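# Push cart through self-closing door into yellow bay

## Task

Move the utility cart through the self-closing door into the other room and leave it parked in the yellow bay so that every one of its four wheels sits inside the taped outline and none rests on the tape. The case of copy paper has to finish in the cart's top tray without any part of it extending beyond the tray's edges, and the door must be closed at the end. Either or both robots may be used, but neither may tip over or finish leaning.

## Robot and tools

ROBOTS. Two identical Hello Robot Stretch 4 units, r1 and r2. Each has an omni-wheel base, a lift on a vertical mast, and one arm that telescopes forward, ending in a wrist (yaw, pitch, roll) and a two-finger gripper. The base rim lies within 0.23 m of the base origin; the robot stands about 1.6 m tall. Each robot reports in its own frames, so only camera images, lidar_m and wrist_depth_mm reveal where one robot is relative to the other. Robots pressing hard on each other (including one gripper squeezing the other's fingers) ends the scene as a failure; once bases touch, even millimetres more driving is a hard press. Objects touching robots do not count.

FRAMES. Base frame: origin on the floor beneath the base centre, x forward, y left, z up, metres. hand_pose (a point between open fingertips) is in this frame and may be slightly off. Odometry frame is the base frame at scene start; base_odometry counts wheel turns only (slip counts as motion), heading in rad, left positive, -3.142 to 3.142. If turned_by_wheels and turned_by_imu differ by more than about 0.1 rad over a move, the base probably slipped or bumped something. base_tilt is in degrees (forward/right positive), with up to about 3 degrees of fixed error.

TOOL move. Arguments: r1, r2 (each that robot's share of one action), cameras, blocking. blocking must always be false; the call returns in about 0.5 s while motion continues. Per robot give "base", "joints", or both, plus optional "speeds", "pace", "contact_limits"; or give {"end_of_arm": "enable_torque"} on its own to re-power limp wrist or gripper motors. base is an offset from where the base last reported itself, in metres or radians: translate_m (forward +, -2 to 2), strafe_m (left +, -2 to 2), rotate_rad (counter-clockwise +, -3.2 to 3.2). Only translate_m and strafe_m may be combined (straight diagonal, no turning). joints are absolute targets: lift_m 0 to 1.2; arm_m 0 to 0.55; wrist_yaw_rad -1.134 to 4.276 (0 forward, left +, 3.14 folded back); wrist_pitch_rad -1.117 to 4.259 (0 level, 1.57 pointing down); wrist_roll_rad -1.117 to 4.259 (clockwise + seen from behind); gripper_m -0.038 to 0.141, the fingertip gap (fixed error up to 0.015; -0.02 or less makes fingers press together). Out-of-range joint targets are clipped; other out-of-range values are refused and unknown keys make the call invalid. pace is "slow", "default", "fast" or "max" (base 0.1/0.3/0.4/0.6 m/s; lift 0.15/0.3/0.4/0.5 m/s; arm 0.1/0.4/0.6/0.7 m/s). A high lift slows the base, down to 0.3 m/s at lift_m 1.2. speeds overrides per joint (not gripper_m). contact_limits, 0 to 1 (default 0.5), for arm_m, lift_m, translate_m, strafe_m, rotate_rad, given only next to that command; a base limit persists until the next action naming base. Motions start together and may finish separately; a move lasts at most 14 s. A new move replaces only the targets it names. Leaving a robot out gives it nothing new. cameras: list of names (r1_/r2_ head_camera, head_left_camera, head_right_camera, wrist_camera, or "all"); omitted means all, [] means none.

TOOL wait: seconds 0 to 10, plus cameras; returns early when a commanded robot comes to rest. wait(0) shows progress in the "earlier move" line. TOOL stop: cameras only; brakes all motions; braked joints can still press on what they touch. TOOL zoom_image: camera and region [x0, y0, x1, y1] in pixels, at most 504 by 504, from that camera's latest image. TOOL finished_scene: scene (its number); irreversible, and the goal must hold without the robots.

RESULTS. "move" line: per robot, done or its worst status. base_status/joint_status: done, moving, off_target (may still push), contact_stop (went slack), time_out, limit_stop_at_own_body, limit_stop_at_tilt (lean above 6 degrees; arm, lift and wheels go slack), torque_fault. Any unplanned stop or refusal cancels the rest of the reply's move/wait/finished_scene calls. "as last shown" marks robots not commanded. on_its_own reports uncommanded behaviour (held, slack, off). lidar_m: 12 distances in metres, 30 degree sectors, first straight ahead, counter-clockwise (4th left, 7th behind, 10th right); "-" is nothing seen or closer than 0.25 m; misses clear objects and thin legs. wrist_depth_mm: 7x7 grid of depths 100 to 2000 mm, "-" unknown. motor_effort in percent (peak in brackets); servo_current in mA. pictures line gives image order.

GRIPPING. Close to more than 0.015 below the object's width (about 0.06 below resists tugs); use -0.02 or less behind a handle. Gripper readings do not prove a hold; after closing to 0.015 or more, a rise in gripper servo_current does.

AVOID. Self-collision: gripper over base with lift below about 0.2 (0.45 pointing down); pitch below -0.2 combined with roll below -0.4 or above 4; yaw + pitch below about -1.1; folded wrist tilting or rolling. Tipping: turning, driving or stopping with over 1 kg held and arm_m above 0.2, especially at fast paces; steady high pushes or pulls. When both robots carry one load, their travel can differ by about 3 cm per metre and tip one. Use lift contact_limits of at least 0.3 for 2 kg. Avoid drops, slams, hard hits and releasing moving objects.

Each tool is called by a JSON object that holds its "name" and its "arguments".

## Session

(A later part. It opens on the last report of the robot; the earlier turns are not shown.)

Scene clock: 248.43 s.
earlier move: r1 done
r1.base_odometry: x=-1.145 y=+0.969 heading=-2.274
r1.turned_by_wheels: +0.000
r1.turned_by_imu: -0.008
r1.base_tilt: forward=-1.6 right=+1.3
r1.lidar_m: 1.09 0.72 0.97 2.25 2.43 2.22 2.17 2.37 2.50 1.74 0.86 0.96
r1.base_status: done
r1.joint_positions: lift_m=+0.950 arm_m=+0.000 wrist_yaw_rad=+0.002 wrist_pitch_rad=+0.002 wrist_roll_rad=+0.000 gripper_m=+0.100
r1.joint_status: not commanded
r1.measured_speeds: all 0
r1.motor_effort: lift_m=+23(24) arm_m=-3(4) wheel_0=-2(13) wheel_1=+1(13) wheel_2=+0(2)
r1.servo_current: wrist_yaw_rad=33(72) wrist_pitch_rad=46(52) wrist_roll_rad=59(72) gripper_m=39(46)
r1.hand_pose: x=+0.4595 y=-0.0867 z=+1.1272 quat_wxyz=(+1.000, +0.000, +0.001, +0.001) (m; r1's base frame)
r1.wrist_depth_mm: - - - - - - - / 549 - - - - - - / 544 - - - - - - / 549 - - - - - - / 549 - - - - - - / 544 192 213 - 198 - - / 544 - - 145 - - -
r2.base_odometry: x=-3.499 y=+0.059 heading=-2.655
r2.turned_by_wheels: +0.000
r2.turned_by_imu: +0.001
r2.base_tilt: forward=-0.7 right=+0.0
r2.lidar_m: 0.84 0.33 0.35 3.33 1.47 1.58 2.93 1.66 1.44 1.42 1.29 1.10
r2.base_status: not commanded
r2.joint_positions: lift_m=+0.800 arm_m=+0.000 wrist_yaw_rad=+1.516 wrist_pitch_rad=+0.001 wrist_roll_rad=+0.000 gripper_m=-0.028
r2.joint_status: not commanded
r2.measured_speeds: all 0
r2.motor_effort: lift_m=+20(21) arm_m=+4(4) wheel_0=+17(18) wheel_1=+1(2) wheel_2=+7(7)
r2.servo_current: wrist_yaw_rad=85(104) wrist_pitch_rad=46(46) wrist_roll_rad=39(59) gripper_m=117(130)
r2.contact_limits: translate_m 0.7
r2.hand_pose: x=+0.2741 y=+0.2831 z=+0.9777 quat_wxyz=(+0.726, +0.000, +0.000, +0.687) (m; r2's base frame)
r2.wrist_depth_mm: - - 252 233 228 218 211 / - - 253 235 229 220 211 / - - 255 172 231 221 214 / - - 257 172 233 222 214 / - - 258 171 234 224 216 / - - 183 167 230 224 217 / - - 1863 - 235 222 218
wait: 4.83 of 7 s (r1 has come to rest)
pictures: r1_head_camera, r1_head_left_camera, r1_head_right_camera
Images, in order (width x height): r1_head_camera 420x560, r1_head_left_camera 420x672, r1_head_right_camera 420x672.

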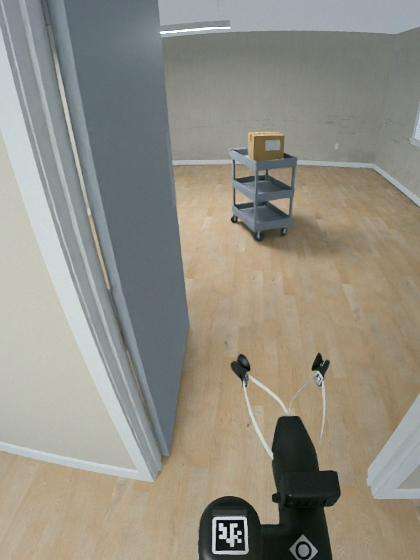

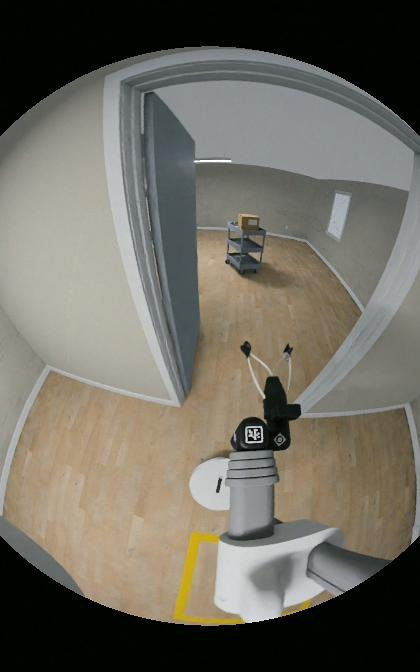

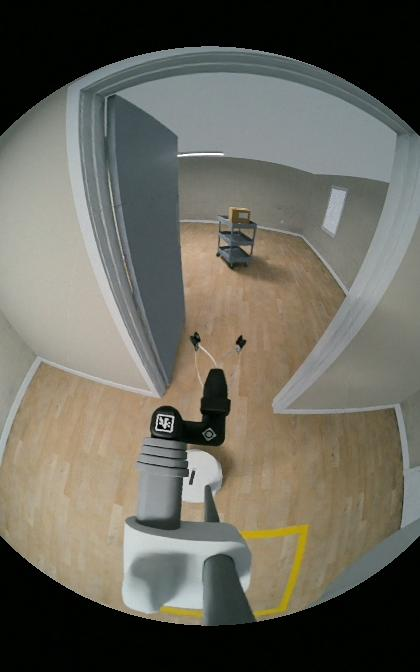

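{"name": "move", "arguments": {"blocking": false, "r1": {"base":{"translate_m":1.9,"strafe_m":-0.1},"pace":"default"}, "cameras": []}}

{"name": "wait", "arguments": {"seconds": 2, "cameras": ["r1_head_left_camera"]}}

{"name": "wait", "arguments": {"seconds": 8, "cameras": ["r1_head_camera","r1_head_left_camera","r1_wrist_camera"]}}

Scene clock: 267.23 s.
move: r1 moving
r1.base_odometry: x=-1.166 y=+0.946 heading=-2.273
r1.turned_by_wheels: +0.000
r1.turned_by_imu: +0.000
r1.base_tilt: forward=-1.6 right=+1.3
r1.lidar_m: 1.12 0.68 0.92 2.25 2.44 2.24 2.20 2.38 2.51 1.68 0.83 3.89
r1.base_status: translate_m moving; strafe_m moving
r1.joint_positions: lift_m=+0.950 arm_m=+0.000 wrist_yaw_rad=+0.002 wrist_pitch_rad=+0.002 wrist_roll_rad=+0.000 gripper_m=+0.100
r1.joint_status: not commanded
r1.measured_speeds: translate_m=+0.122 strafe_m=-0.008 rotate_rad=+0.000 lift_m=+0.000 arm_m=+0.000 wrist_yaw_rad=+0.000 wrist_pitch_rad=+0.000 wrist_roll_rad=+0.000
r1.motor_effort: lift_m=+23(24) arm_m=-3(4) wheel_0=+8(9) wheel_1=+5(7) wheel_2=-9(9)
r1.servo_current: wrist_yaw_rad=65(65) wrist_pitch_rad=39(46) wrist_roll_rad=59(65) gripper_m=39(46)
r1.hand_pose: x=+0.4595 y=-0.0867 z=+1.1272 quat_wxyz=(+1.000, +0.000, +0.001, +0.001) (m; r1's base frame)
r1.wrist_depth_mm: - - - - - - - / 549 - - - - - - / 554 - - - - - - / 549 - - - - - - / 554 - - - - - - / 544 192 216 - 193 - - / 539 - - 145 - - -
r2: as last shown
r2.turned_by_imu: +0.000
r2.base_tilt: forward=-0.7 right=+0.1
r2.lidar_m: 0.82 0.30 0.34 3.33 1.44 1.55 2.95 1.65 1.45 1.43 1.32 1.10
r2.motor_effort: lift_m=+21(21) arm_m=+3(4) wheel_0=+17(18) wheel_1=+1(2) wheel_2=+7(7)
r2.servo_current: wrist_yaw_rad=91(98) wrist_pitch_rad=39(46) wrist_roll_rad=52(52) gripper_m=117(124)
r2.contact_limits: translate_m 0.7
r2.wrist_depth_mm: - - 252 234 229 219 211 / - - 253 236 229 219 211 / - - 255 172 230 222 213 / - - 256 172 232 222 214 / - - 258 171 234 223 216 / - - 183 167 229 224 216 / - 1983 1863 - 235 222 217
pictures: none
No camera images: "cameras" was empty.

Scene clock: 269.23 s.
earlier move: r1 moving
r1.base_odometry: x=-1.536 y=+0.553 heading=-2.273
r1.turned_by_wheels: +0.000
r1.turned_by_imu: +0.000
r1.base_tilt: forward=-1.6 right=+1.3
r1.lidar_m: 1.17 0.42 0.35 0.36 2.40 2.80 2.72 2.96 2.52 0.59 2.68 2.73
r1.base_status: translate_m moving; strafe_m moving
r1.joint_positions: lift_m=+0.950 arm_m=+0.000 wrist_yaw_rad=+0.002 wrist_pitch_rad=+0.002 wrist_roll_rad=+0.000 gripper_m=+0.100
r1.joint_status: not commanded
r1.measured_speeds: translate_m=+0.300 strafe_m=-0.014 rotate_rad=-0.001 lift_m=+0.000 arm_m=+0.000 wrist_yaw_rad=+0.000 wrist_pitch_rad=+0.000 wrist_roll_rad=+0.000
r1.motor_effort: lift_m=+23(24) arm_m=-3(4) wheel_0=+6(9) wheel_1=+3(7) wheel_2=-4(10)
r1.servo_current: wrist_yaw_rad=65(65) wrist_pitch_rad=39(52) wrist_roll_rad=46(65) gripper_m=46(46)
r1.hand_pose: x=+0.4595 y=-0.0867 z=+1.1272 quat_wxyz=(+1.000, +0.000, +0.001, +0.001) (m; r1's base frame)
r1.wrist_depth_mm: - - - - - - - / - - - - - - - / - - - - - - - / - - - - - - - / 569 991 - - - - - / 564 213 215 - 198 - - / - 164 - 145 - - -
r2.base_odometry: x=-3.499 y=+0.059 heading=-2.655
r2.turned_by_wheels: +0.000
r2.turned_by_imu: +0.000
r2.base_tilt: forward=-0.7 right=+0.1
r2.lidar_m: 0.82 0.31 0.31 3.33 1.49 1.59 2.92 1.65 1.43 1.42 1.30 1.08
r2.base_status: not commanded
r2.joint_positions: lift_m=+0.800 arm_m=+0.000 wrist_yaw_rad=+1.516 wrist_pitch_rad=+0.001 wrist_roll_rad=+0.000 gripper_m=-0.028
r2.joint_status: not commanded
r2.measured_speeds: all 0
r2.motor_effort: lift_m=+20(21) arm_m=+4(4) wheel_0=+17(18) wheel_1=+2(2) wheel_2=+7(7)
r2.servo_current: wrist_yaw_rad=91(104) wrist_pitch_rad=39(46) wrist_roll_rad=39(65) gripper_m=111(124)
r2.contact_limits: translate_m 0.7
r2.hand_pose: x=+0.2741 y=+0.2831 z=+0.9777 quat_wxyz=(+0.726, +0.000, +0.000, +0.687) (m; r2's base frame)
r2.wrist_depth_mm: - - 253 235 228 218 211 / - - 254 236 230 219 211 / - - 256 172 231 221 213 / - - 257 171 233 223 214 / - - 258 171 234 223 216 / - - 183 167 230 224 217 / - 1983 1863 - 236 221 217
wait: 2.00 s; no rest
pictures: r1_head_left_camera
Images, in order (width x height): r1_head_left_camera 420x672.

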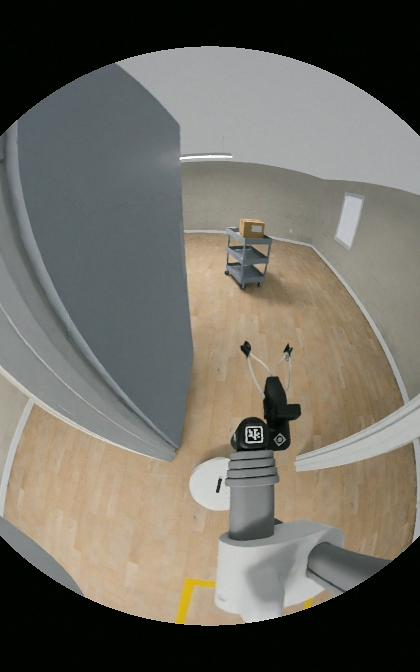

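Scene clock: 274.57 s.
earlier move: r1 done
r1.base_odometry: x=-2.449 y=-0.416 heading=-2.273
r1.turned_by_wheels: +0.000
r1.turned_by_imu: +0.000
r1.base_tilt: forward=-1.6 right=+1.3
r1.lidar_m: 1.16 2.82 0.57 0.31 0.37 0.53 - 1.33 1.82 2.55 2.75 1.22
r1.base_status: done
r1.joint_positions: lift_m=+0.950 arm_m=+0.000 wrist_yaw_rad=+0.002 wrist_pitch_rad=+0.002 wrist_roll_rad=+0.000 gripper_m=+0.100
r1.joint_status: not commanded
r1.measured_speeds: all 0
r1.motor_effort: lift_m=+23(24) arm_m=-3(4) wheel_0=+1(9) wheel_1=+1(7) wheel_2=+0(10)
r1.servo_current: wrist_yaw_rad=39(72) wrist_pitch_rad=46(52) wrist_roll_rad=39(65) gripper_m=39(52)
r1.hand_pose: x=+0.4595 y=-0.0867 z=+1.1272 quat_wxyz=(+1.000, +0.000, +0.001, +0.001) (m; r1's base frame)
r1.wrist_depth_mm: - - - - - - - / - - - - - - - / - - - - - - - / - - - - - - - / - - - - 1118 - - / - - 215 - 198 - - / - - - 139 - - -
r2.base_odometry: x=-3.499 y=+0.059 heading=-2.655
r2.turned_by_wheels: +0.000
r2.turned_by_imu: +0.001
r2.base_tilt: forward=-0.7 right=+0.0
r2.lidar_m: 0.80 0.32 0.35 0.52 0.85 1.60 2.92 1.67 1.43 1.42 1.30 1.09
r2.base_status: not commanded
r2.joint_positions: lift_m=+0.800 arm_m=+0.000 wrist_yaw_rad=+1.516 wrist_pitch_rad=+0.001 wrist_roll_rad=+0.000 gripper_m=-0.028
r2.joint_status: not commanded
r2.measured_speeds: all 0
r2.motor_effort: lift_m=+21(21) arm_m=+3(4) wheel_0=+17(18) wheel_1=+1(2) wheel_2=+7(7)
r2.servo_current: wrist_yaw_rad=85(104) wrist_pitch_rad=39(46) wrist_roll_rad=52(65) gripper_m=124(124)
r2.contact_limits: translate_m 0.7
r2.hand_pose: x=+0.2741 y=+0.2831 z=+0.9777 quat_wxyz=(+0.726, +0.000, +0.000, +0.687) (m; r2's base frame)
r2.wrist_depth_mm: - - 252 233 229 218 211 / - - 254 236 229 220 211 / - - 256 172 231 222 213 / - - 256 172 232 221 215 / - - 258 171 234 224 216 / - - 183 167 229 224 216 / - 1921 1808 - 234 223 217
wait: 5.33 of 8 s (r1 has come to rest)
pictures: r1_head_camera, r1_head_left_camera, r1_wrist_camera
Images, in order (width x height): r1_head_camera 420x560, r1_head_left_camera 420x672, r1_wrist_camera 616x392.

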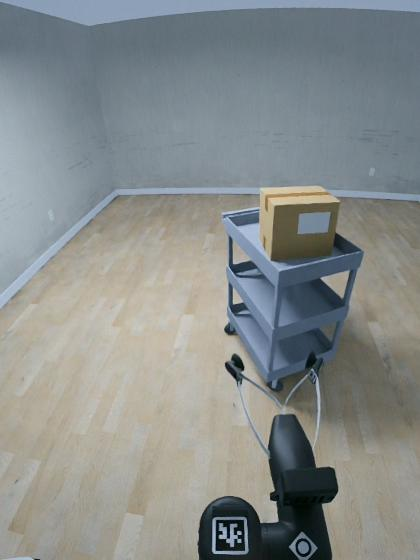

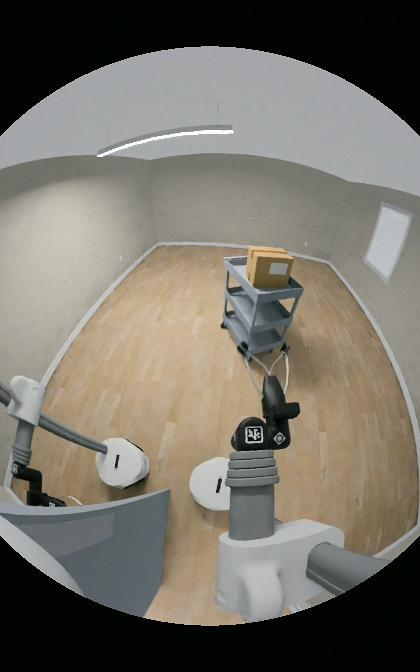

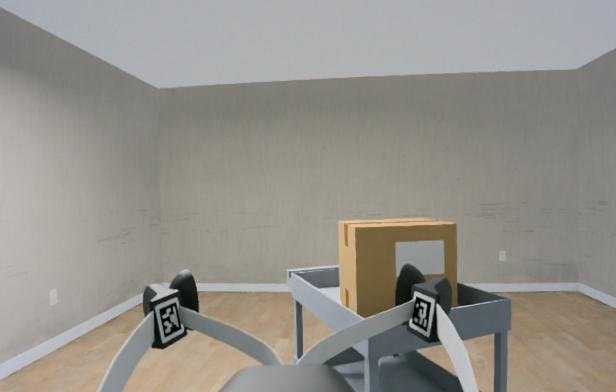

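{"name": "zoom_image", "arguments": {"camera": "r1_head_camera", "region": [210, 170, 380, 290]}}

{"name": "zoom_image", "arguments": {"camera": "r1_wrist_camera", "region": [270, 200, 530, 392]}}

Scaled by 2.965 from the camera's 420x560 image, which has a finer 600x800 frame.

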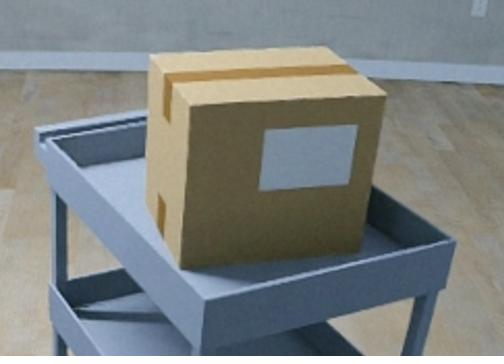

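Scaled by 1.938.

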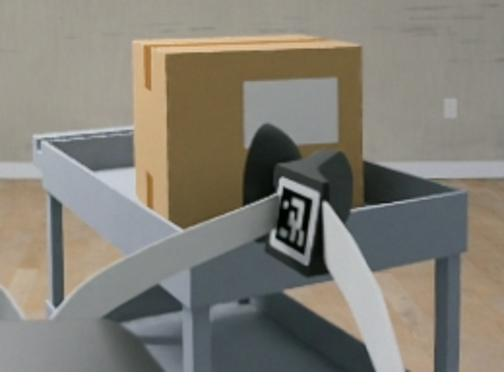

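{"name": "move", "arguments": {"blocking": false, "cameras": ["r1_head_camera","r1_wrist_camera","r1_head_right_camera"], "r1": {"joints":{"wrist_pitch_rad":1.57,"wrist_roll_rad":1.57,"lift_m":1.05,"gripper_m":0.1}}}}

{"name": "wait", "arguments": {"seconds": 3, "cameras": ["r1_head_camera","r1_wrist_camera","r1_head_right_camera"]}}

Scene clock: 300.13 s.
move: r1 moving
r1.base_odometry: x=-2.449 y=-0.416 heading=-2.273
r1.turned_by_wheels: +0.000
r1.turned_by_imu: +0.000
r1.base_tilt: forward=-1.6 right=+1.3
r1.lidar_m: 1.15 2.81 0.56 0.35 0.36 0.50 - 1.33 1.83 2.56 2.77 1.23
r1.base_status: not commanded
r1.joint_positions: lift_m=+0.988 arm_m=+0.000 wrist_yaw_rad=+0.002 wrist_pitch_rad=+0.583 wrist_roll_rad=+0.582 gripper_m=+0.100
r1.joint_status: lift_m moving; wrist_pitch_rad moving; wrist_roll_rad moving; the others done
r1.measured_speeds: translate_m=+0.000 strafe_m=+0.000 rotate_rad=+0.000 lift_m=+0.146 arm_m=+0.000 wrist_yaw_rad=+0.000 wrist_pitch_rad=+1.818 wrist_roll_rad=+1.820
r1.motor_effort: lift_m=+25(27) arm_m=-3(4) wheel_0=+1(2) wheel_1=+2(2) wheel_2=+0(0)
r1.servo_current: wrist_yaw_rad=52(65) wrist_pitch_rad=39(78) wrist_roll_rad=78(98) gripper_m=39(46)
r1.hand_pose: x=+0.4119 y=-0.0868 z=+1.0071 quat_wxyz=(+0.918, +0.275, +0.276, -0.081) (m; r1's base frame)
r1.wrist_depth_mm: - - - 1042 1160 - - / - - - 1098 - - - / - - - 1661 - 1921 1708 / - - - - - 1618 1464 / - - - 1921 - 1366 1308 / - - 216 1618 197 1229 1138 / - 1708 1576 144 1229 1160 1042
r2: as last shown
r2.turned_by_imu: +0.000
r2.lidar_m: 0.81 0.32 0.32 0.54 0.83 1.58 2.95 1.68 1.43 1.44 1.31 1.10
r2.motor_effort: lift_m=+20(21) arm_m=+4(4) wheel_0=+17(18) wheel_1=+1(2) wheel_2=+7(7)
r2.servo_current: wrist_yaw_rad=91(98) wrist_pitch_rad=46(46) wrist_roll_rad=46(52) gripper_m=117(117)
r2.contact_limits: translate_m 0.7
r2.wrist_depth_mm: - - 252 234 229 218 211 / - - 254 236 229 219 212 / - - 255 172 230 222 213 / - - 257 172 233 221 215 / - - 257 171 234 223 216 / - - 183 167 230 224 216 / - 1983 1808 - 236 221 217
pictures: r1_head_camera, r1_head_right_camera, r1_wrist_camera
Images, in order (width x height): r1_head_camera 420x560, r1_head_right_camera 420x672, r1_wrist_camera 616x392.

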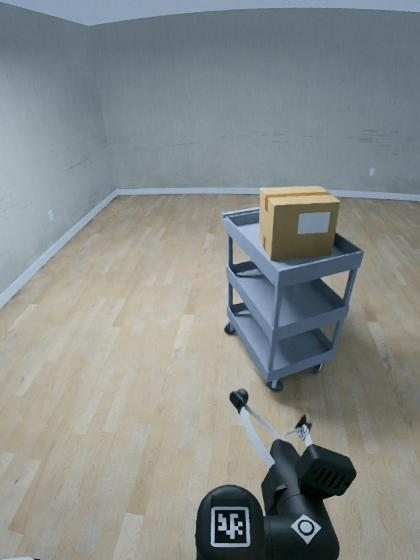

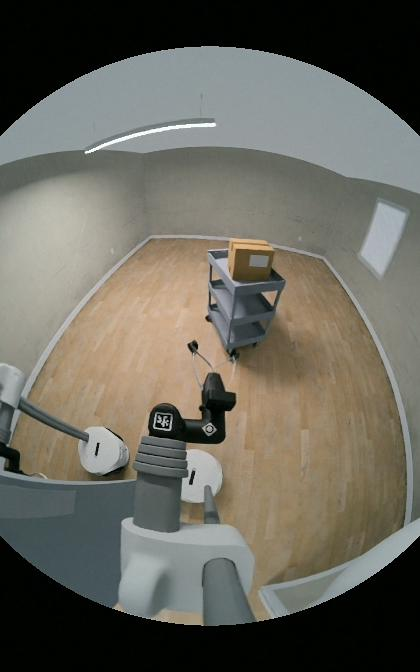

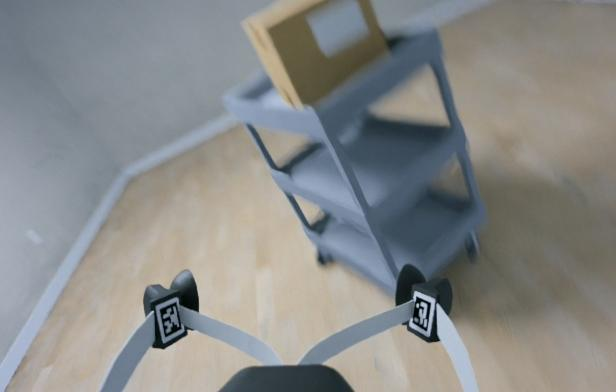

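Scene clock: 301.17 s.
earlier move: r1 done
r1.base_odometry: x=-2.449 y=-0.416 heading=-2.273
r1.turned_by_wheels: +0.000
r1.turned_by_imu: +0.000
r1.base_tilt: forward=-1.6 right=+1.3
r1.lidar_m: 1.17 2.80 0.56 0.35 0.36 0.54 - 1.32 1.84 2.55 2.77 1.21
r1.base_status: not commanded
r1.joint_positions: lift_m=+1.050 arm_m=+0.000 wrist_yaw_rad=+0.002 wrist_pitch_rad=+1.568 wrist_roll_rad=+1.568 gripper_m=+0.100
r1.joint_status: all done
r1.measured_speeds: all 0
r1.motor_effort: lift_m=+24(27) arm_m=-3(4) wheel_0=+2(2) wheel_1=+2(2) wheel_2=+0(0)
r1.servo_current: wrist_yaw_rad=52(65) wrist_pitch_rad=39(78) wrist_roll_rad=46(111) gripper_m=39(46)
r1.hand_pose: x=+0.1719 y=-0.0874 z=+0.9394 quat_wxyz=(+0.502, +0.499, +0.501, -0.498) (m; r1's base frame)
r1.wrist_depth_mm: 1138 1160 1160 1160 1160 1160 1182 / 1138 1138 1138 1160 1138 1160 1138 / 1138 1138 1138 1138 1160 1138 1138 / 1160 1138 1138 1182 946 1160 1182 / 1138 1160 1160 946 946 1138 1160 / 1160 1160 215 1138 196 1138 1182 / 1138 1160 1160 145 1160 1160 -
r2.base_odometry: x=-3.499 y=+0.059 heading=-2.655
r2.turned_by_wheels: +0.000
r2.turned_by_imu: +0.000
r2.base_tilt: forward=-0.7 right=+0.0
r2.lidar_m: 0.84 0.34 0.35 0.53 1.46 1.57 2.93 1.67 1.43 1.43 1.28 1.08
r2.base_status: not commanded
r2.joint_positions: lift_m=+0.800 arm_m=+0.000 wrist_yaw_rad=+1.516 wrist_pitch_rad=+0.001 wrist_roll_rad=+0.000 gripper_m=-0.028
r2.joint_status: not commanded
r2.measured_speeds: all 0
r2.motor_effort: lift_m=+20(21) arm_m=+4(4) wheel_0=+17(18) wheel_1=+2(2) wheel_2=+7(7)
r2.servo_current: wrist_yaw_rad=91(111) wrist_pitch_rad=39(46) wrist_roll_rad=46(52) gripper_m=117(117)
r2.contact_limits: translate_m 0.7
r2.hand_pose: x=+0.2741 y=+0.2831 z=+0.9777 quat_wxyz=(+0.726, +0.000, +0.000, +0.687) (m; r2's base frame)
r2.wrist_depth_mm: - - 252 234 229 218 211 / - - 254 235 229 219 211 / - - 255 172 230 222 213 / - - 257 172 232 223 214 / - - 258 172 234 222 215 / - - 183 167 230 224 216 / - 1983 1808 - 235 222 218
wait: 1.03 of 3 s (r1 has come to rest)
pictures: r1_head_camera, r1_head_right_camera, r1_wrist_camera
Images, in order (width x height): r1_head_camera 420x560, r1_head_right_camera 420x672, r1_wrist_camera 616x392.

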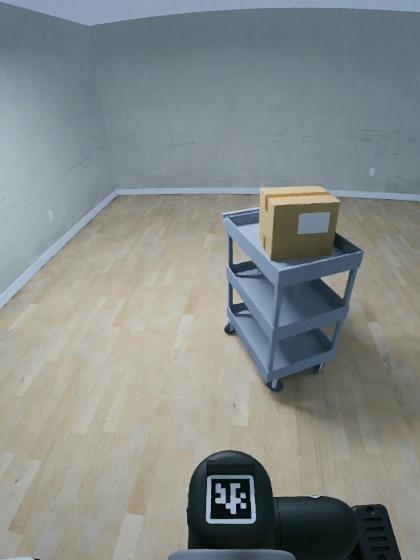

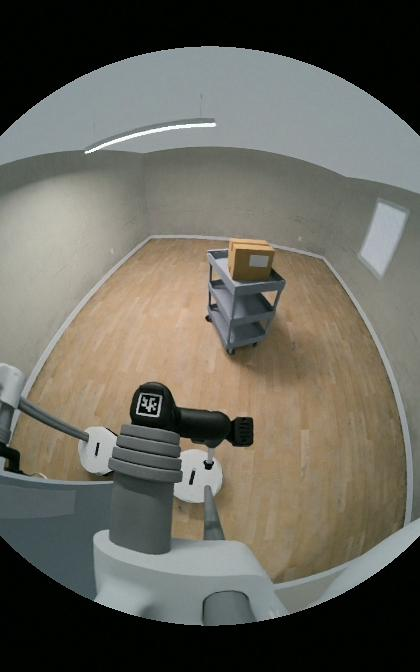

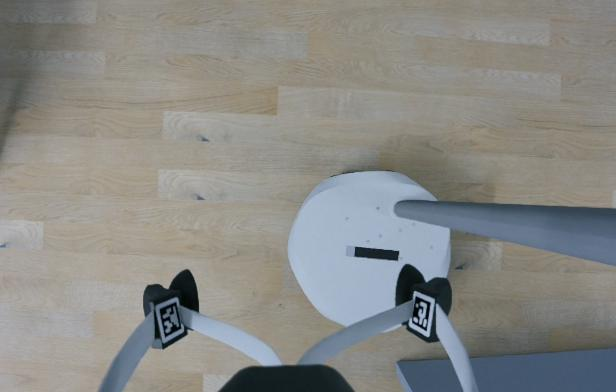

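{"name": "move", "arguments": {"blocking": false, "cameras": [], "r1": {"base":{"translate_m":0.62,"strafe_m":-0.4},"joints":{"wrist_roll_rad":1.14,"lift_m":1.15,"arm_m":0.3}}}}

{"name": "wait", "arguments": {"seconds": 6, "cameras": []}}

{"name": "wait", "arguments": {"seconds": 1, "cameras": ["r1_head_camera","r1_wrist_camera"]}}

Scene clock: 320.60 s.
move: r1 moving
r1.base_odometry: x=-2.482 y=-0.427 heading=-2.274
r1.turned_by_wheels: +0.000
r1.turned_by_imu: -0.001
r1.base_tilt: forward=-1.6 right=+1.3
r1.lidar_m: 1.14 2.86 0.63 0.47 0.36 0.53 - 1.33 1.85 2.54 2.75 1.22
r1.base_status: translate_m moving; strafe_m moving
r1.joint_positions: lift_m=+1.088 arm_m=+0.051 wrist_yaw_rad=+0.002 wrist_pitch_rad=+1.568 wrist_roll_rad=+1.153 gripper_m=+0.100
r1.joint_status: lift_m moving; arm_m moving; wrist_roll_rad moving
r1.measured_speeds: translate_m=+0.115 strafe_m=-0.075 rotate_rad=+0.000 lift_m=+0.146 arm_m=+0.195 wrist_yaw_rad=+0.000 wrist_pitch_rad=+0.002 wrist_roll_rad=-0.433
r1.motor_effort: lift_m=+27(28) arm_m=+6(8) wheel_0=+10(10) wheel_1=-4(4) wheel_2=-8(9)
r1.servo_current: wrist_yaw_rad=46(59) wrist_pitch_rad=39(46) wrist_roll_rad=52(104) gripper_m=46(46)
r1.hand_pose: x=+0.2226 y=-0.0874 z=+0.9774 quat_wxyz=(+0.594, +0.385, +0.592, -0.384) (m; r1's base frame)
r1.wrist_depth_mm: 1182 1182 1182 1182 1160 1229 1205 / 1160 1205 1182 1160 1229 1205 1205 / 1160 1182 1182 1182 1182 1205 1205 / 1182 1182 1182 1160 1182 1182 1205 / 1182 1205 1182 976 976 1205 1205 / 1182 1160 214 976 198 496 484 / 1205 1160 1182 145 1205 1182 1205
r2: as last shown
r2.lidar_m: 0.81 0.32 0.32 0.54 1.47 1.58 2.92 1.66 1.41 1.43 1.29 1.11
r2.servo_current: wrist_yaw_rad=85(104) wrist_pitch_rad=39(46) wrist_roll_rad=46(59) gripper_m=111(124)
r2.contact_limits: translate_m 0.7
r2.wrist_depth_mm: - 715 252 233 229 218 211 / - - 254 236 229 220 212 / - - 255 172 230 221 213 / - - 256 172 233 222 215 / - - 259 171 235 223 216 / - - 183 167 229 224 216 / - 1921 1808 - 235 221 218
pictures: none
No camera images: "cameras" was empty.

Scene clock: 323.93 s.
earlier move: r1 done
r1.base_odometry: x=-3.155 y=-0.631 heading=-2.273
r1.turned_by_wheels: +0.000
r1.turned_by_imu: -0.001
r1.base_tilt: forward=-1.6 right=+1.3
r1.lidar_m: 0.55 0.54 2.54 2.49 1.03 1.07 1.81 1.92 2.28 2.22 2.40 0.66
r1.base_status: done
r1.joint_positions: lift_m=+1.150 arm_m=+0.300 wrist_yaw_rad=+0.002 wrist_pitch_rad=+1.568 wrist_roll_rad=+1.142 gripper_m=+0.100
r1.joint_status: all done
r1.measured_speeds: all 0
r1.motor_effort: lift_m=+24(28) arm_m=+4(8) wheel_0=+1(12) wheel_1=-2(7) wheel_2=-1(10)
r1.servo_current: wrist_yaw_rad=39(78) wrist_pitch_rad=39(52) wrist_roll_rad=46(104) gripper_m=39(52)
r1.hand_pose: x=+0.4718 y=-0.0874 z=+1.0394 quat_wxyz=(+0.596, +0.382, +0.595, -0.381) (m; r1's base frame)
r1.wrist_depth_mm: 439 466 1281 1255 1255 1229 1255 / 459 469 1281 1255 1255 1255 1255 / 407 466 759 1255 1229 1205 1255 / 433 469 1281 1255 1255 1255 1255 / 462 462 1025 1255 1255 1281 1281 / 466 469 215 1281 197 1042 1308 / 462 462 1255 145 1060 1042 1281
r2.base_odometry: x=-3.499 y=+0.059 heading=-2.655
r2.turned_by_wheels: +0.000
r2.turned_by_imu: +0.000
r2.base_tilt: forward=-0.7 right=+0.0
r2.lidar_m: 0.79 0.30 0.35 1.10 1.04 1.58 2.94 1.65 1.44 1.44 1.29 1.08
r2.base_status: not commanded
r2.joint_positions: lift_m=+0.800 arm_m=+0.000 wrist_yaw_rad=+1.516 wrist_pitch_rad=+0.001 wrist_roll_rad=+0.000 gripper_m=-0.028
r2.joint_status: not commanded
r2.measured_speeds: all 0
r2.motor_effort: lift_m=+20(21) arm_m=+4(4) wheel_0=+17(18) wheel_1=+1(2) wheel_2=+7(7)
r2.servo_current: wrist_yaw_rad=98(104) wrist_pitch_rad=39(52) wrist_roll_rad=39(59) gripper_m=111(124)
r2.contact_limits: translate_m 0.7
r2.hand_pose: x=+0.2741 y=+0.2831 z=+0.9777 quat_wxyz=(+0.726, +0.000, +0.000, +0.687) (m; r2's base frame)
r2.wrist_depth_mm: - 1138 252 234 228 219 211 / - 1229 253 236 229 220 212 / - - 255 172 231 221 214 / - - 257 172 233 222 215 / - - 257 172 234 223 216 / - - 183 167 230 224 216 / - 1983 1808 - 235 221 216
wait: 3.33 of 6 s (r1 has come to rest)
pictures: none
No camera images: "cameras" was empty.

Scene clock: 324.93 s.
r1.base_odometry: x=-3.155 y=-0.631 heading=-2.273
r1.turned_by_wheels: +0.000
r1.turned_by_imu: +0.000
r1.base_tilt: forward=-1.6 right=+1.3
r1.lidar_m: 0.54 0.53 2.53 2.49 1.03 1.07 1.79 1.90 2.27 2.21 2.40 0.68
r1.base_status: done
r1.joint_positions: lift_m=+1.150 arm_m=+0.300 wrist_yaw_rad=+0.002 wrist_pitch_rad=+1.568 wrist_roll_rad=+1.142 gripper_m=+0.100
r1.joint_status: all done
r1.measured_speeds: all 0
r1.motor_effort: lift_m=+24(28) arm_m=+4(8) wheel_0=+1(12) wheel_1=-2(7) wheel_2=-1(10)
r1.servo_current: wrist_yaw_rad=59(78) wrist_pitch_rad=46(52) wrist_roll_rad=65(104) gripper_m=39(52)
r1.hand_pose: x=+0.4718 y=-0.0874 z=+1.0394 quat_wxyz=(+0.596, +0.382, +0.595, -0.381) (m; r1's base frame)
r1.wrist_depth_mm: 445 466 1255 1255 1255 1255 1229 / 462 469 1255 1255 1255 1281 1281 / 410 466 750 1281 1229 1229 1255 / 433 462 1229 1255 1255 1255 1255 / 462 462 1042 1281 1255 1281 1255 / 466 469 214 1255 197 1042 1255 / 466 459 1255 145 1042 1042 1281
r2.base_odometry: x=-3.499 y=+0.059 heading=-2.655
r2.turned_by_wheels: +0.000
r2.turned_by_imu: +0.000
r2.base_tilt: forward=-0.7 right=+0.1
r2.lidar_m: 0.83 0.32 0.34 1.06 1.05 1.54 2.93 1.67 1.44 1.44 1.27 1.10
r2.base_status: not commanded
r2.joint_positions: lift_m=+0.800 arm_m=+0.000 wrist_yaw_rad=+1.516 wrist_pitch_rad=+0.001 wrist_roll_rad=+0.000 gripper_m=-0.028
r2.joint_status: not commanded
r2.measured_speeds: all 0
r2.motor_effort: lift_m=+20(21) arm_m=+4(4) wheel_0=+17(18) wheel_1=+1(2) wheel_2=+7(7)
r2.servo_current: wrist_yaw_rad=91(104) wrist_pitch_rad=39(52) wrist_roll_rad=46(59) gripper_m=111(124)
r2.contact_limits: translate_m 0.7
r2.hand_pose: x=+0.2741 y=+0.2831 z=+0.9777 quat_wxyz=(+0.726, +0.000, +0.000, +0.687) (m; r2's base frame)
r2.wrist_depth_mm: - 1138 253 234 229 217 211 / - 1229 253 235 229 220 213 / - - 255 173 230 222 213 / - - 257 171 231 223 215 / - - 258 171 235 223 216 / - - 183 167 230 224 216 / - 1983 1863 - 234 223 217
wait: 1.00 s; at rest by 0.27 s
pictures: r1_head_camera, r1_wrist_camera
Images, in order (width x height): r1_head_camera 420x560, r1_wrist_camera 616x392.

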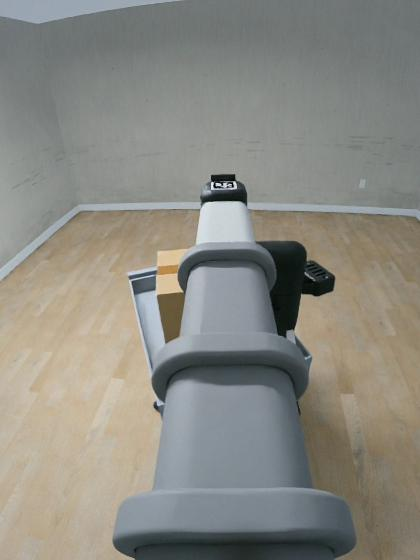

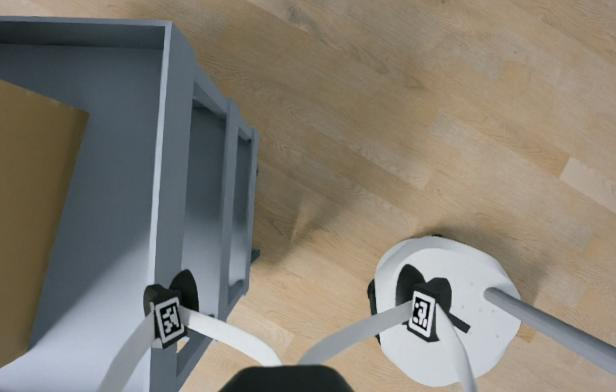

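{"name": "move", "arguments": {"blocking": false, "cameras": [], "r1": {"base":{"translate_m":0.205,"strafe_m":0.018},"joints":{"wrist_roll_rad":1.17}}}}

{"name": "wait", "arguments": {"seconds": 4, "cameras": []}}

{"name": "wait", "arguments": {"seconds": 0.5, "cameras": ["r1_wrist_camera"]}}

Scene clock: 347.73 s.
move: r1 moving
r1.base_odometry: x=-3.173 y=-0.657 heading=-2.273
r1.turned_by_wheels: +0.000
r1.turned_by_imu: +0.000
r1.base_tilt: forward=-1.6 right=+1.3
r1.lidar_m: 0.49 0.52 2.56 2.49 1.04 1.07 1.84 1.98 2.27 2.24 2.38 0.67
r1.base_status: translate_m moving; strafe_m moving
r1.joint_positions: lift_m=+1.150 arm_m=+0.300 wrist_yaw_rad=+0.002 wrist_pitch_rad=+1.568 wrist_roll_rad=+1.168 gripper_m=+0.100
r1.joint_status: all done
r1.measured_speeds: translate_m=+0.122 strafe_m=+0.012 rotate_rad=+0.002 lift_m=+0.000 arm_m=+0.000 wrist_yaw_rad=+0.000 wrist_pitch_rad=+0.000 wrist_roll_rad=+0.000
r1.motor_effort: lift_m=+24(24) arm_m=+4(4) wheel_0=+6(7) wheel_1=+6(7) wheel_2=-8(10)
r1.servo_current: wrist_yaw_rad=59(59) wrist_pitch_rad=33(46) wrist_roll_rad=52(72) gripper_m=46(46)
r1.hand_pose: x=+0.4718 y=-0.0874 z=+1.0394 quat_wxyz=(+0.591, +0.390, +0.590, -0.389) (m; r1's base frame)
r1.wrist_depth_mm: 449 1255 1255 1229 1255 1255 1255 / 466 469 488 1281 1255 1229 1255 / 377 462 436 1255 1205 1255 1255 / 402 462 449 1255 1255 1281 1255 / 424 462 455 1255 1229 1229 1281 / 449 462 214 1308 197 1060 1255 / 469 466 469 145 1042 1042 1255
r2: as last shown
r2.base_tilt: forward=-0.7 right=+0.0
r2.lidar_m: 0.82 0.33 0.33 1.06 1.08 1.54 2.93 1.64 1.44 1.43 1.30 1.12
r2.servo_current: wrist_yaw_rad=85(98) wrist_pitch_rad=46(46) wrist_roll_rad=46(52) gripper_m=111(117)
r2.contact_limits: translate_m 0.7
r2.wrist_depth_mm: - 1118 253 234 228 217 211 / - 1229 254 236 229 220 212 / - - 254 172 231 223 213 / - - 257 172 232 223 214 / - - 258 171 234 223 216 / - - 183 167 230 224 216 / - 1983 1808 - 234 221 218
pictures: none
No camera images: "cameras" was empty.

Scene clock: 349.33 s.
earlier move: r1 done
r1.base_odometry: x=-3.273 y=-0.799 heading=-2.273
r1.turned_by_wheels: +0.000
r1.turned_by_imu: +0.000
r1.base_tilt: forward=-1.6 right=+1.3
r1.lidar_m: 0.34 0.35 2.48 2.46 1.15 1.15 2.01 2.14 2.32 2.27 2.43 0.45
r1.base_status: done
r1.joint_positions: lift_m=+1.150 arm_m=+0.300 wrist_yaw_rad=+0.002 wrist_pitch_rad=+1.568 wrist_roll_rad=+1.168 gripper_m=+0.100
r1.joint_status: all done
r1.measured_speeds: all 0
r1.motor_effort: lift_m=+24(24) arm_m=+4(4) wheel_0=+2(9) wheel_1=+3(9) wheel_2=+0(10)
r1.servo_current: wrist_yaw_rad=33(65) wrist_pitch_rad=39(46) wrist_roll_rad=59(72) gripper_m=39(46)
r1.hand_pose: x=+0.4718 y=-0.0874 z=+1.0394 quat_wxyz=(+0.591, +0.390, +0.590, -0.389) (m; r1's base frame)
r1.wrist_depth_mm: 1255 1255 1255 1255 1255 1255 1281 / 394 462 469 466 1255 1255 1229 / 189 189 466 466 1281 1229 1255 / 189 188 373 466 1255 1255 1255 / 189 202 469 466 1205 1308 1255 / 190 192 466 466 195 1042 1255 / 189 198 469 140 1025 1008 1255
r2.base_odometry: x=-3.499 y=+0.059 heading=-2.655
r2.turned_by_wheels: +0.000
r2.turned_by_imu: +0.000
r2.base_tilt: forward=-0.7 right=+0.1
r2.lidar_m: 0.81 0.32 0.33 3.34 1.15 1.57 2.98 1.67 1.43 1.44 1.28 1.09
r2.base_status: not commanded
r2.joint_positions: lift_m=+0.800 arm_m=+0.000 wrist_yaw_rad=+1.516 wrist_pitch_rad=+0.001 wrist_roll_rad=+0.000 gripper_m=-0.028
r2.joint_status: not commanded
r2.measured_speeds: all 0
r2.motor_effort: lift_m=+20(21) arm_m=+4(4) wheel_0=+17(18) wheel_1=+2(2) wheel_2=+7(7)
r2.servo_current: wrist_yaw_rad=85(104) wrist_pitch_rad=39(46) wrist_roll_rad=52(59) gripper_m=117(124)
r2.contact_limits: translate_m 0.7
r2.hand_pose: x=+0.2741 y=+0.2831 z=+0.9777 quat_wxyz=(+0.726, +0.000, +0.000, +0.687) (m; r2's base frame)
r2.wrist_depth_mm: - - 253 234 229 218 211 / - - 254 235 230 219 212 / - - 255 172 230 220 213 / - - 256 172 233 223 214 / - - 258 171 234 223 216 / - - 183 167 229 224 216 / - 1983 1921 - 234 222 218
wait: 1.60 of 4 s (r1 has come to rest)
pictures: none
No camera images: "cameras" was empty.

Scene clock: 349.83 s.
r1.base_odometry: x=-3.273 y=-0.799 heading=-2.273
r1.turned_by_wheels: +0.000
r1.turned_by_imu: +0.000
r1.base_tilt: forward=-1.6 right=+1.3
r1.lidar_m: 0.35 0.32 2.47 2.45 1.14 1.14 2.02 2.16 2.30 2.26 2.45 0.45
r1.base_status: done
r1.joint_positions: lift_m=+1.150 arm_m=+0.300 wrist_yaw_rad=+0.002 wrist_pitch_rad=+1.568 wrist_roll_rad=+1.168 gripper_m=+0.100
r1.joint_status: all done
r1.measured_speeds: all 0
r1.motor_effort: lift_m=+24(24) arm_m=+4(4) wheel_0=+2(9) wheel_1=+3(9) wheel_2=+0(10)
r1.servo_current: wrist_yaw_rad=52(65) wrist_pitch_rad=39(46) wrist_roll_rad=46(72) gripper_m=46(46)
r1.hand_pose: x=+0.4718 y=-0.0874 z=+1.0394 quat_wxyz=(+0.591, +0.390, +0.590, -0.389) (m; r1's base frame)
r1.wrist_depth_mm: 1255 1255 1255 1255 1229 1229 1255 / 397 462 466 466 1255 1229 1255 / 188 189 466 466 1255 1229 1255 / 189 189 373 466 1255 1255 1255 / 189 202 469 469 1205 1255 1255 / 189 193 469 466 194 1042 1229 / 189 198 459 140 1042 1025 1255
r2.base_odometry: x=-3.499 y=+0.059 heading=-2.655
r2.turned_by_wheels: +0.000
r2.turned_by_imu: +0.000
r2.base_tilt: forward=-0.7 right=+0.1
r2.lidar_m: 0.82 0.32 0.34 3.31 1.15 1.57 2.94 1.68 1.43 1.43 1.31 1.10
r2.base_status: not commanded
r2.joint_positions: lift_m=+0.800 arm_m=+0.000 wrist_yaw_rad=+1.516 wrist_pitch_rad=+0.001 wrist_roll_rad=+0.000 gripper_m=-0.028
r2.joint_status: not commanded
r2.measured_speeds: all 0
r2.motor_effort: lift_m=+20(21) arm_m=+4(4) wheel_0=+17(18) wheel_1=+2(2) wheel_2=+7(7)
r2.servo_current: wrist_yaw_rad=91(104) wrist_pitch_rad=39(46) wrist_roll_rad=46(59) gripper_m=117(124)
r2.contact_limits: translate_m 0.7
r2.hand_pose: x=+0.2741 y=+0.2831 z=+0.9777 quat_wxyz=(+0.726, +0.000, +0.000, +0.687) (m; r2's base frame)
r2.wrist_depth_mm: - - 252 234 229 219 211 / - - 254 236 229 218 211 / - - 256 172 231 222 213 / - - 258 172 232 221 214 / - - 258 172 234 223 216 / - - 184 167 230 224 216 / - 1983 1808 - 235 222 219
wait: 0.50 s; at rest by 0.27 s
pictures: r1_wrist_camera
Images, in order (width x height): r1_wrist_camera 616x392.

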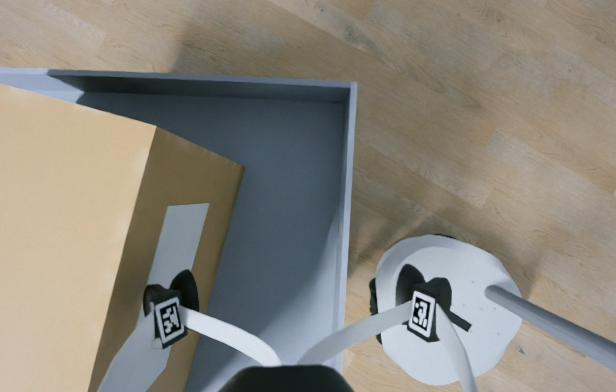

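{"name": "move", "arguments": {"blocking": false, "cameras": [], "r1": {"base":{"translate_m":-0.049,"strafe_m":-0.02},"joints":{"lift_m":1.0},"speeds":{"lift_m":0.15}}}}

{"name": "wait", "arguments": {"seconds": 2, "cameras": []}}

{"name": "wait", "arguments": {"seconds": 0.5, "cameras": ["r1_wrist_camera"]}}

Scene clock: 360.03 s.
move: r1 moving
r1.base_odometry: x=-3.263 y=-0.768 heading=-2.273
r1.turned_by_wheels: +0.000
r1.turned_by_imu: -0.001
r1.base_tilt: forward=-1.6 right=+1.3
r1.lidar_m: 0.36 0.37 2.55 2.46 1.13 1.13 1.97 2.12 2.29 2.25 2.42 0.47
r1.base_status: translate_m moving; strafe_m moving
r1.joint_positions: lift_m=+1.112 arm_m=+0.300 wrist_yaw_rad=+0.002 wrist_pitch_rad=+1.568 wrist_roll_rad=+1.168 gripper_m=+0.100
r1.joint_status: lift_m moving
r1.measured_speeds: translate_m=-0.104 strafe_m=-0.043 rotate_rad=+0.007 lift_m=-0.146 arm_m=+0.000 wrist_yaw_rad=+0.000 wrist_pitch_rad=+0.000 wrist_roll_rad=+0.000
r1.motor_effort: lift_m=+12(24) arm_m=+4(4) wheel_0=-3(5) wheel_1=-6(10) wheel_2=+5(9)
r1.servo_current: wrist_yaw_rad=65(65) wrist_pitch_rad=39(46) wrist_roll_rad=46(78) gripper_m=46(46)
r1.hand_pose: x=+0.4718 y=-0.0874 z=+1.0023 quat_wxyz=(+0.591, +0.390, +0.590, -0.389) (m; r1's base frame)
r1.wrist_depth_mm: 1229 1229 1229 1229 1205 1255 1229 / 389 433 433 433 1229 1229 1205 / 156 268 436 433 1182 1205 1229 / 167 250 433 436 1229 1205 1229 / 177 276 433 436 1205 1229 1229 / 189 246 436 433 197 1025 1229 / 202 259 436 145 991 1008 1205
r2: as last shown
r2.lidar_m: 0.84 0.31 0.32 1.30 1.14 1.56 2.93 1.67 1.43 1.41 1.29 1.12
r2.motor_effort: lift_m=+21(21) arm_m=+4(4) wheel_0=+17(18) wheel_1=+2(2) wheel_2=+7(7)
r2.servo_current: wrist_yaw_rad=91(98) wrist_pitch_rad=39(46) wrist_roll_rad=52(59) gripper_m=111(124)
r2.contact_limits: translate_m 0.7
r2.wrist_depth_mm: - - 251 234 229 217 211 / - - 254 236 229 219 211 / - - 255 172 232 222 213 / - - 256 171 232 223 214 / - - 258 171 234 224 216 / - - 183 167 230 224 217 / - 1983 1921 - 234 221 217
pictures: none
No camera images: "cameras" was empty.

Scene clock: 361.33 s.
earlier move: r1 done
r1.base_odometry: x=-3.257 y=-0.749 heading=-2.273
r1.turned_by_wheels: +0.000
r1.turned_by_imu: +0.000
r1.base_tilt: forward=-1.6 right=+1.3
r1.lidar_m: 0.41 0.39 2.53 2.50 1.11 1.14 1.97 2.08 2.26 2.24 2.39 0.52
r1.base_status: done
r1.joint_positions: lift_m=+1.000 arm_m=+0.300 wrist_yaw_rad=+0.002 wrist_pitch_rad=+1.568 wrist_roll_rad=+1.168 gripper_m=+0.100
r1.joint_status: all done
r1.measured_speeds: all 0
r1.motor_effort: lift_m=+12(24) arm_m=+4(4) wheel_0=-3(5) wheel_1=-2(10) wheel_2=+0(9)
r1.servo_current: wrist_yaw_rad=52(72) wrist_pitch_rad=39(52) wrist_roll_rad=52(78) gripper_m=39(52)
r1.hand_pose: x=+0.4718 y=-0.0874 z=+0.8903 quat_wxyz=(+0.591, +0.390, +0.590, -0.389) (m; r1's base frame)
r1.wrist_depth_mm: 282 281 278 1098 1098 1098 1118 / 317 319 319 1118 1118 1098 1098 / 203 317 317 1098 1098 1098 1078 / 204 309 319 1098 1098 1118 1098 / 216 319 319 1078 1098 904 1118 / 232 296 317 1098 198 891 1098 / 246 315 319 139 891 891 1098
r2.base_odometry: x=-3.499 y=+0.059 heading=-2.655
r2.turned_by_wheels: +0.000
r2.turned_by_imu: +0.000
r2.base_tilt: forward=-0.7 right=+0.0
r2.lidar_m: 0.83 0.32 0.31 1.28 1.13 1.55 2.95 1.64 1.43 1.41 1.27 1.11
r2.base_status: not commanded
r2.joint_positions: lift_m=+0.800 arm_m=+0.000 wrist_yaw_rad=+1.516 wrist_pitch_rad=+0.001 wrist_roll_rad=+0.000 gripper_m=-0.028
r2.joint_status: not commanded
r2.measured_speeds: all 0
r2.motor_effort: lift_m=+20(21) arm_m=+4(4) wheel_0=+17(18) wheel_1=+1(2) wheel_2=+7(7)
r2.servo_current: wrist_yaw_rad=85(98) wrist_pitch_rad=39(46) wrist_roll_rad=39(59) gripper_m=111(124)
r2.contact_limits: translate_m 0.7
r2.hand_pose: x=+0.2741 y=+0.2831 z=+0.9777 quat_wxyz=(+0.726, +0.000, +0.000, +0.687) (m; r2's base frame)
r2.wrist_depth_mm: - - 252 235 229 219 211 / - - 253 236 229 219 212 / - - 255 172 230 222 214 / - - 257 172 233 223 216 / - - 259 172 233 224 216 / - - 183 167 230 224 216 / - 1921 1808 - 234 223 217
wait: 1.30 of 2 s (r1 has come to rest)
pictures: none
No camera images: "cameras" was empty.

Scene clock: 361.83 s.
r1.base_odometry: x=-3.257 y=-0.749 heading=-2.273
r1.turned_by_wheels: +0.000
r1.turned_by_imu: +0.000
r1.base_tilt: forward=-1.6 right=+1.2
r1.lidar_m: 0.39 0.40 2.53 2.47 1.12 1.13 1.98 2.09 2.29 2.25 2.40 0.50
r1.base_status: done
r1.joint_positions: lift_m=+1.000 arm_m=+0.300 wrist_yaw_rad=+0.002 wrist_pitch_rad=+1.568 wrist_roll_rad=+1.168 gripper_m=+0.100
r1.joint_status: all done
r1.measured_speeds: all 0
r1.motor_effort: lift_m=+13(24) arm_m=+4(4) wheel_0=-2(5) wheel_1=-2(10) wheel_2=+0(9)
r1.servo_current: wrist_yaw_rad=52(72) wrist_pitch_rad=46(52) wrist_roll_rad=46(78) gripper_m=46(52)
r1.hand_pose: x=+0.4718 y=-0.0874 z=+0.8903 quat_wxyz=(+0.591, +0.390, +0.590, -0.389) (m; r1's base frame)
r1.wrist_depth_mm: 282 281 278 1098 1118 1098 1118 / 315 319 319 1098 1118 1118 1118 / 202 317 317 1118 1098 1078 1118 / 204 309 317 1098 1098 1118 1098 / 216 319 319 1098 1098 904 1098 / 232 297 315 1118 198 891 1118 / 246 317 317 140 891 891 1098
r2.base_odometry: x=-3.499 y=+0.059 heading=-2.655
r2.turned_by_wheels: +0.000
r2.turned_by_imu: +0.000
r2.base_tilt: forward=-0.7 right=+0.0
r2.lidar_m: 0.82 0.31 0.34 1.25 1.14 1.58 2.93 1.67 1.43 1.42 1.31 1.11
r2.base_status: not commanded
r2.joint_positions: lift_m=+0.800 arm_m=+0.000 wrist_yaw_rad=+1.516 wrist_pitch_rad=+0.001 wrist_roll_rad=+0.000 gripper_m=-0.028
r2.joint_status: not commanded
r2.measured_speeds: all 0
r2.motor_effort: lift_m=+20(21) arm_m=+4(4) wheel_0=+17(18) wheel_1=+1(2) wheel_2=+7(7)
r2.servo_current: wrist_yaw_rad=98(98) wrist_pitch_rad=39(46) wrist_roll_rad=39(59) gripper_m=117(124)
r2.contact_limits: translate_m 0.7
r2.hand_pose: x=+0.2741 y=+0.2831 z=+0.9777 quat_wxyz=(+0.726, +0.000, +0.000, +0.687) (m; r2's base frame)
r2.wrist_depth_mm: - - 252 234 229 218 211 / - - 254 236 229 220 211 / - - 255 172 232 222 213 / - - 258 171 233 223 214 / - - 258 171 235 223 216 / - - 183 167 230 224 216 / - 1921 1921 - 236 221 217
wait: 0.50 s; at rest by 0.27 s
pictures: r1_wrist_camera
Images, in order (width x height): r1_wrist_camera 616x392.

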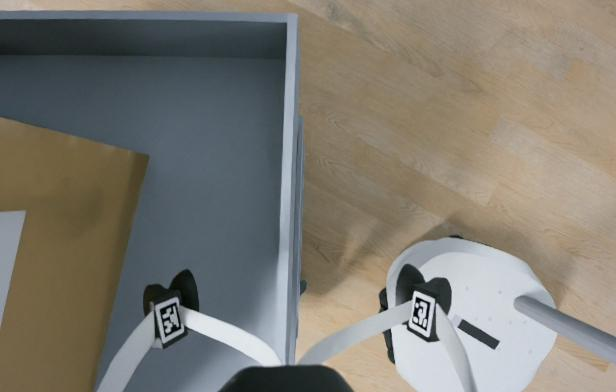

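{"name": "move", "arguments": {"blocking": false, "cameras": [], "r1": {"joints":{"lift_m":0.93},"speeds":{"lift_m":0.06},"contact_limits":{"lift_m":0.2}}}}

{"name": "wait", "arguments": {"seconds": 3, "cameras": ["r1_wrist_camera","r1_head_camera"]}}

Scene clock: 369.33 s.
move: r1 moving
r1.base_odometry: x=-3.257 y=-0.749 heading=-2.273
r1.turned_by_wheels: +0.000
r1.turned_by_imu: +0.000
r1.base_tilt: forward=-1.6 right=+1.3
r1.lidar_m: 0.40 0.38 2.55 2.47 1.11 1.11 1.96 2.08 2.28 2.24 2.41 0.52
r1.base_status: not commanded
r1.joint_positions: lift_m=+0.976 arm_m=+0.300 wrist_yaw_rad=+0.002 wrist_pitch_rad=+1.568 wrist_roll_rad=+1.168 gripper_m=+0.100
r1.joint_status: lift_m moving
r1.measured_speeds: translate_m=+0.000 strafe_m=+0.000 rotate_rad=+0.000 lift_m=-0.060 arm_m=+0.000 wrist_yaw_rad=+0.000 wrist_pitch_rad=+0.000 wrist_roll_rad=+0.000
r1.motor_effort: lift_m=+12(13) arm_m=+4(4) wheel_0=-3(3) wheel_1=-2(2) wheel_2=+0(0)
r1.servo_current: wrist_yaw_rad=65(65) wrist_pitch_rad=39(46) wrist_roll_rad=46(59) gripper_m=39(46)
r1.contact_limits: lift_m 0.2
r1.hand_pose: x=+0.4718 y=-0.0874 z=+0.8661 quat_wxyz=(+0.591, +0.390, +0.590, -0.389) (m; r1's base frame)
r1.wrist_depth_mm: 282 260 259 1078 1078 1078 1098 / 293 294 293 1078 1078 1078 1078 / 200 294 294 1078 1060 1078 1078 / 205 296 293 1078 1098 1060 1060 / 220 294 294 1078 1078 891 1078 / 232 296 294 1098 198 891 866 / 246 294 296 139 854 866 1078
r2: as last shown
r2.base_tilt: forward=-0.7 right=+0.1
r2.lidar_m: 0.80 0.32 0.32 1.29 1.16 1.57 2.94 1.66 1.42 1.41 1.30 1.10
r2.motor_effort: lift_m=+20(21) arm_m=+4(4) wheel_0=+18(18) wheel_1=+1(2) wheel_2=+7(7)
r2.servo_current: wrist_yaw_rad=85(98) wrist_pitch_rad=39(46) wrist_roll_rad=39(46) gripper_m=117(117)
r2.contact_limits: translate_m 0.7
r2.wrist_depth_mm: - - 253 235 229 219 211 / - - 252 236 229 220 211 / - - 255 172 230 221 214 / - - 257 172 234 221 214 / - - 260 171 235 223 216 / - - 183 167 230 224 217 / - 1983 1808 - 235 222 218
pictures: none
No camera images: "cameras" was empty.

Scene clock: 370.50 s.
earlier move: r1 done
r1.base_odometry: x=-3.257 y=-0.749 heading=-2.273
r1.turned_by_wheels: +0.000
r1.turned_by_imu: +0.000
r1.base_tilt: forward=-1.6 right=+1.3
r1.lidar_m: 0.41 0.38 2.51 2.49 1.11 1.12 1.95 2.08 2.30 2.24 2.40 0.51
r1.base_status: not commanded
r1.joint_positions: lift_m=+0.930 arm_m=+0.300 wrist_yaw_rad=+0.002 wrist_pitch_rad=+1.568 wrist_roll_rad=+1.168 gripper_m=+0.100
r1.joint_status: all done
r1.measured_speeds: all 0
r1.motor_effort: lift_m=+13(13) arm_m=+4(4) wheel_0=-3(3) wheel_1=-2(2) wheel_2=+0(0)
r1.servo_current: wrist_yaw_rad=39(65) wrist_pitch_rad=46(52) wrist_roll_rad=33(65) gripper_m=39(52)
r1.contact_limits: lift_m 0.2
r1.hand_pose: x=+0.4718 y=-0.0874 z=+0.8203 quat_wxyz=(+0.591, +0.390, +0.590, -0.389) (m; r1's base frame)
r1.wrist_depth_mm: 248 248 248 1025 1042 1025 1042 / 246 248 248 1008 1042 1042 1025 / 208 247 247 1042 1042 1042 1042 / 205 248 247 1025 1042 1025 1042 / 218 247 246 1025 1042 842 1042 / 224 247 248 1025 197 831 820 / 242 248 249 139 831 831 831
r2.base_odometry: x=-3.499 y=+0.059 heading=-2.655
r2.turned_by_wheels: +0.000
r2.turned_by_imu: +0.000
r2.base_tilt: forward=-0.7 right=+0.0
r2.lidar_m: 0.84 0.32 0.30 1.27 1.14 1.57 2.95 1.66 1.43 1.41 1.30 1.11
r2.base_status: not commanded
r2.joint_positions: lift_m=+0.800 arm_m=+0.000 wrist_yaw_rad=+1.516 wrist_pitch_rad=+0.001 wrist_roll_rad=+0.000 gripper_m=-0.028
r2.joint_status: not commanded
r2.measured_speeds: all 0
r2.motor_effort: lift_m=+20(21) arm_m=+4(4) wheel_0=+17(18) wheel_1=+2(2) wheel_2=+7(7)
r2.servo_current: wrist_yaw_rad=91(98) wrist_pitch_rad=39(46) wrist_roll_rad=46(65) gripper_m=117(124)
r2.contact_limits: translate_m 0.7
r2.hand_pose: x=+0.2741 y=+0.2831 z=+0.9777 quat_wxyz=(+0.726, +0.000, +0.000, +0.687) (m; r2's base frame)
r2.wrist_depth_mm: - - 253 233 229 218 211 / - - 254 235 229 220 211 / - - 255 172 230 221 213 / - - 256 172 232 223 214 / - - 259 171 235 223 216 / - - 183 167 230 224 216 / - 1983 1863 - 235 221 218
wait: 1.17 of 3 s (r1 has come to rest)
pictures: r1_head_camera, r1_wrist_camera
Images, in order (width x height): r1_head_camera 420x560, r1_wrist_camera 616x392.

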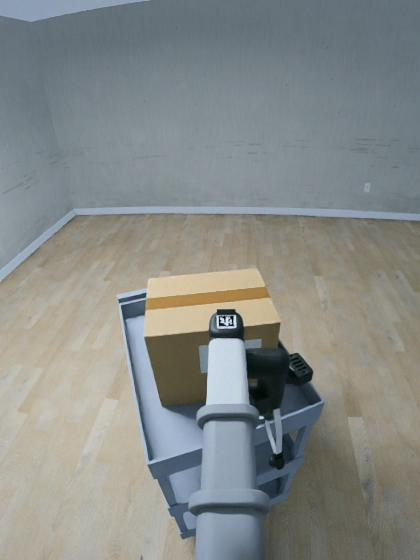

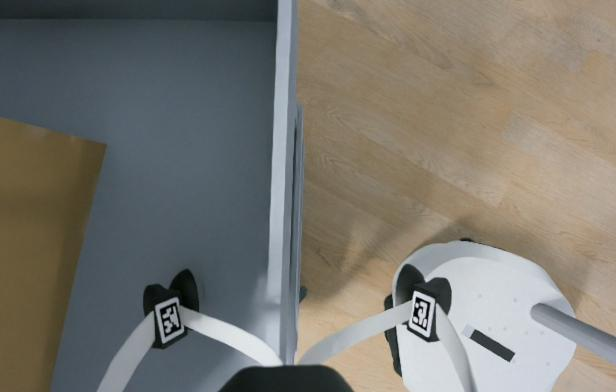

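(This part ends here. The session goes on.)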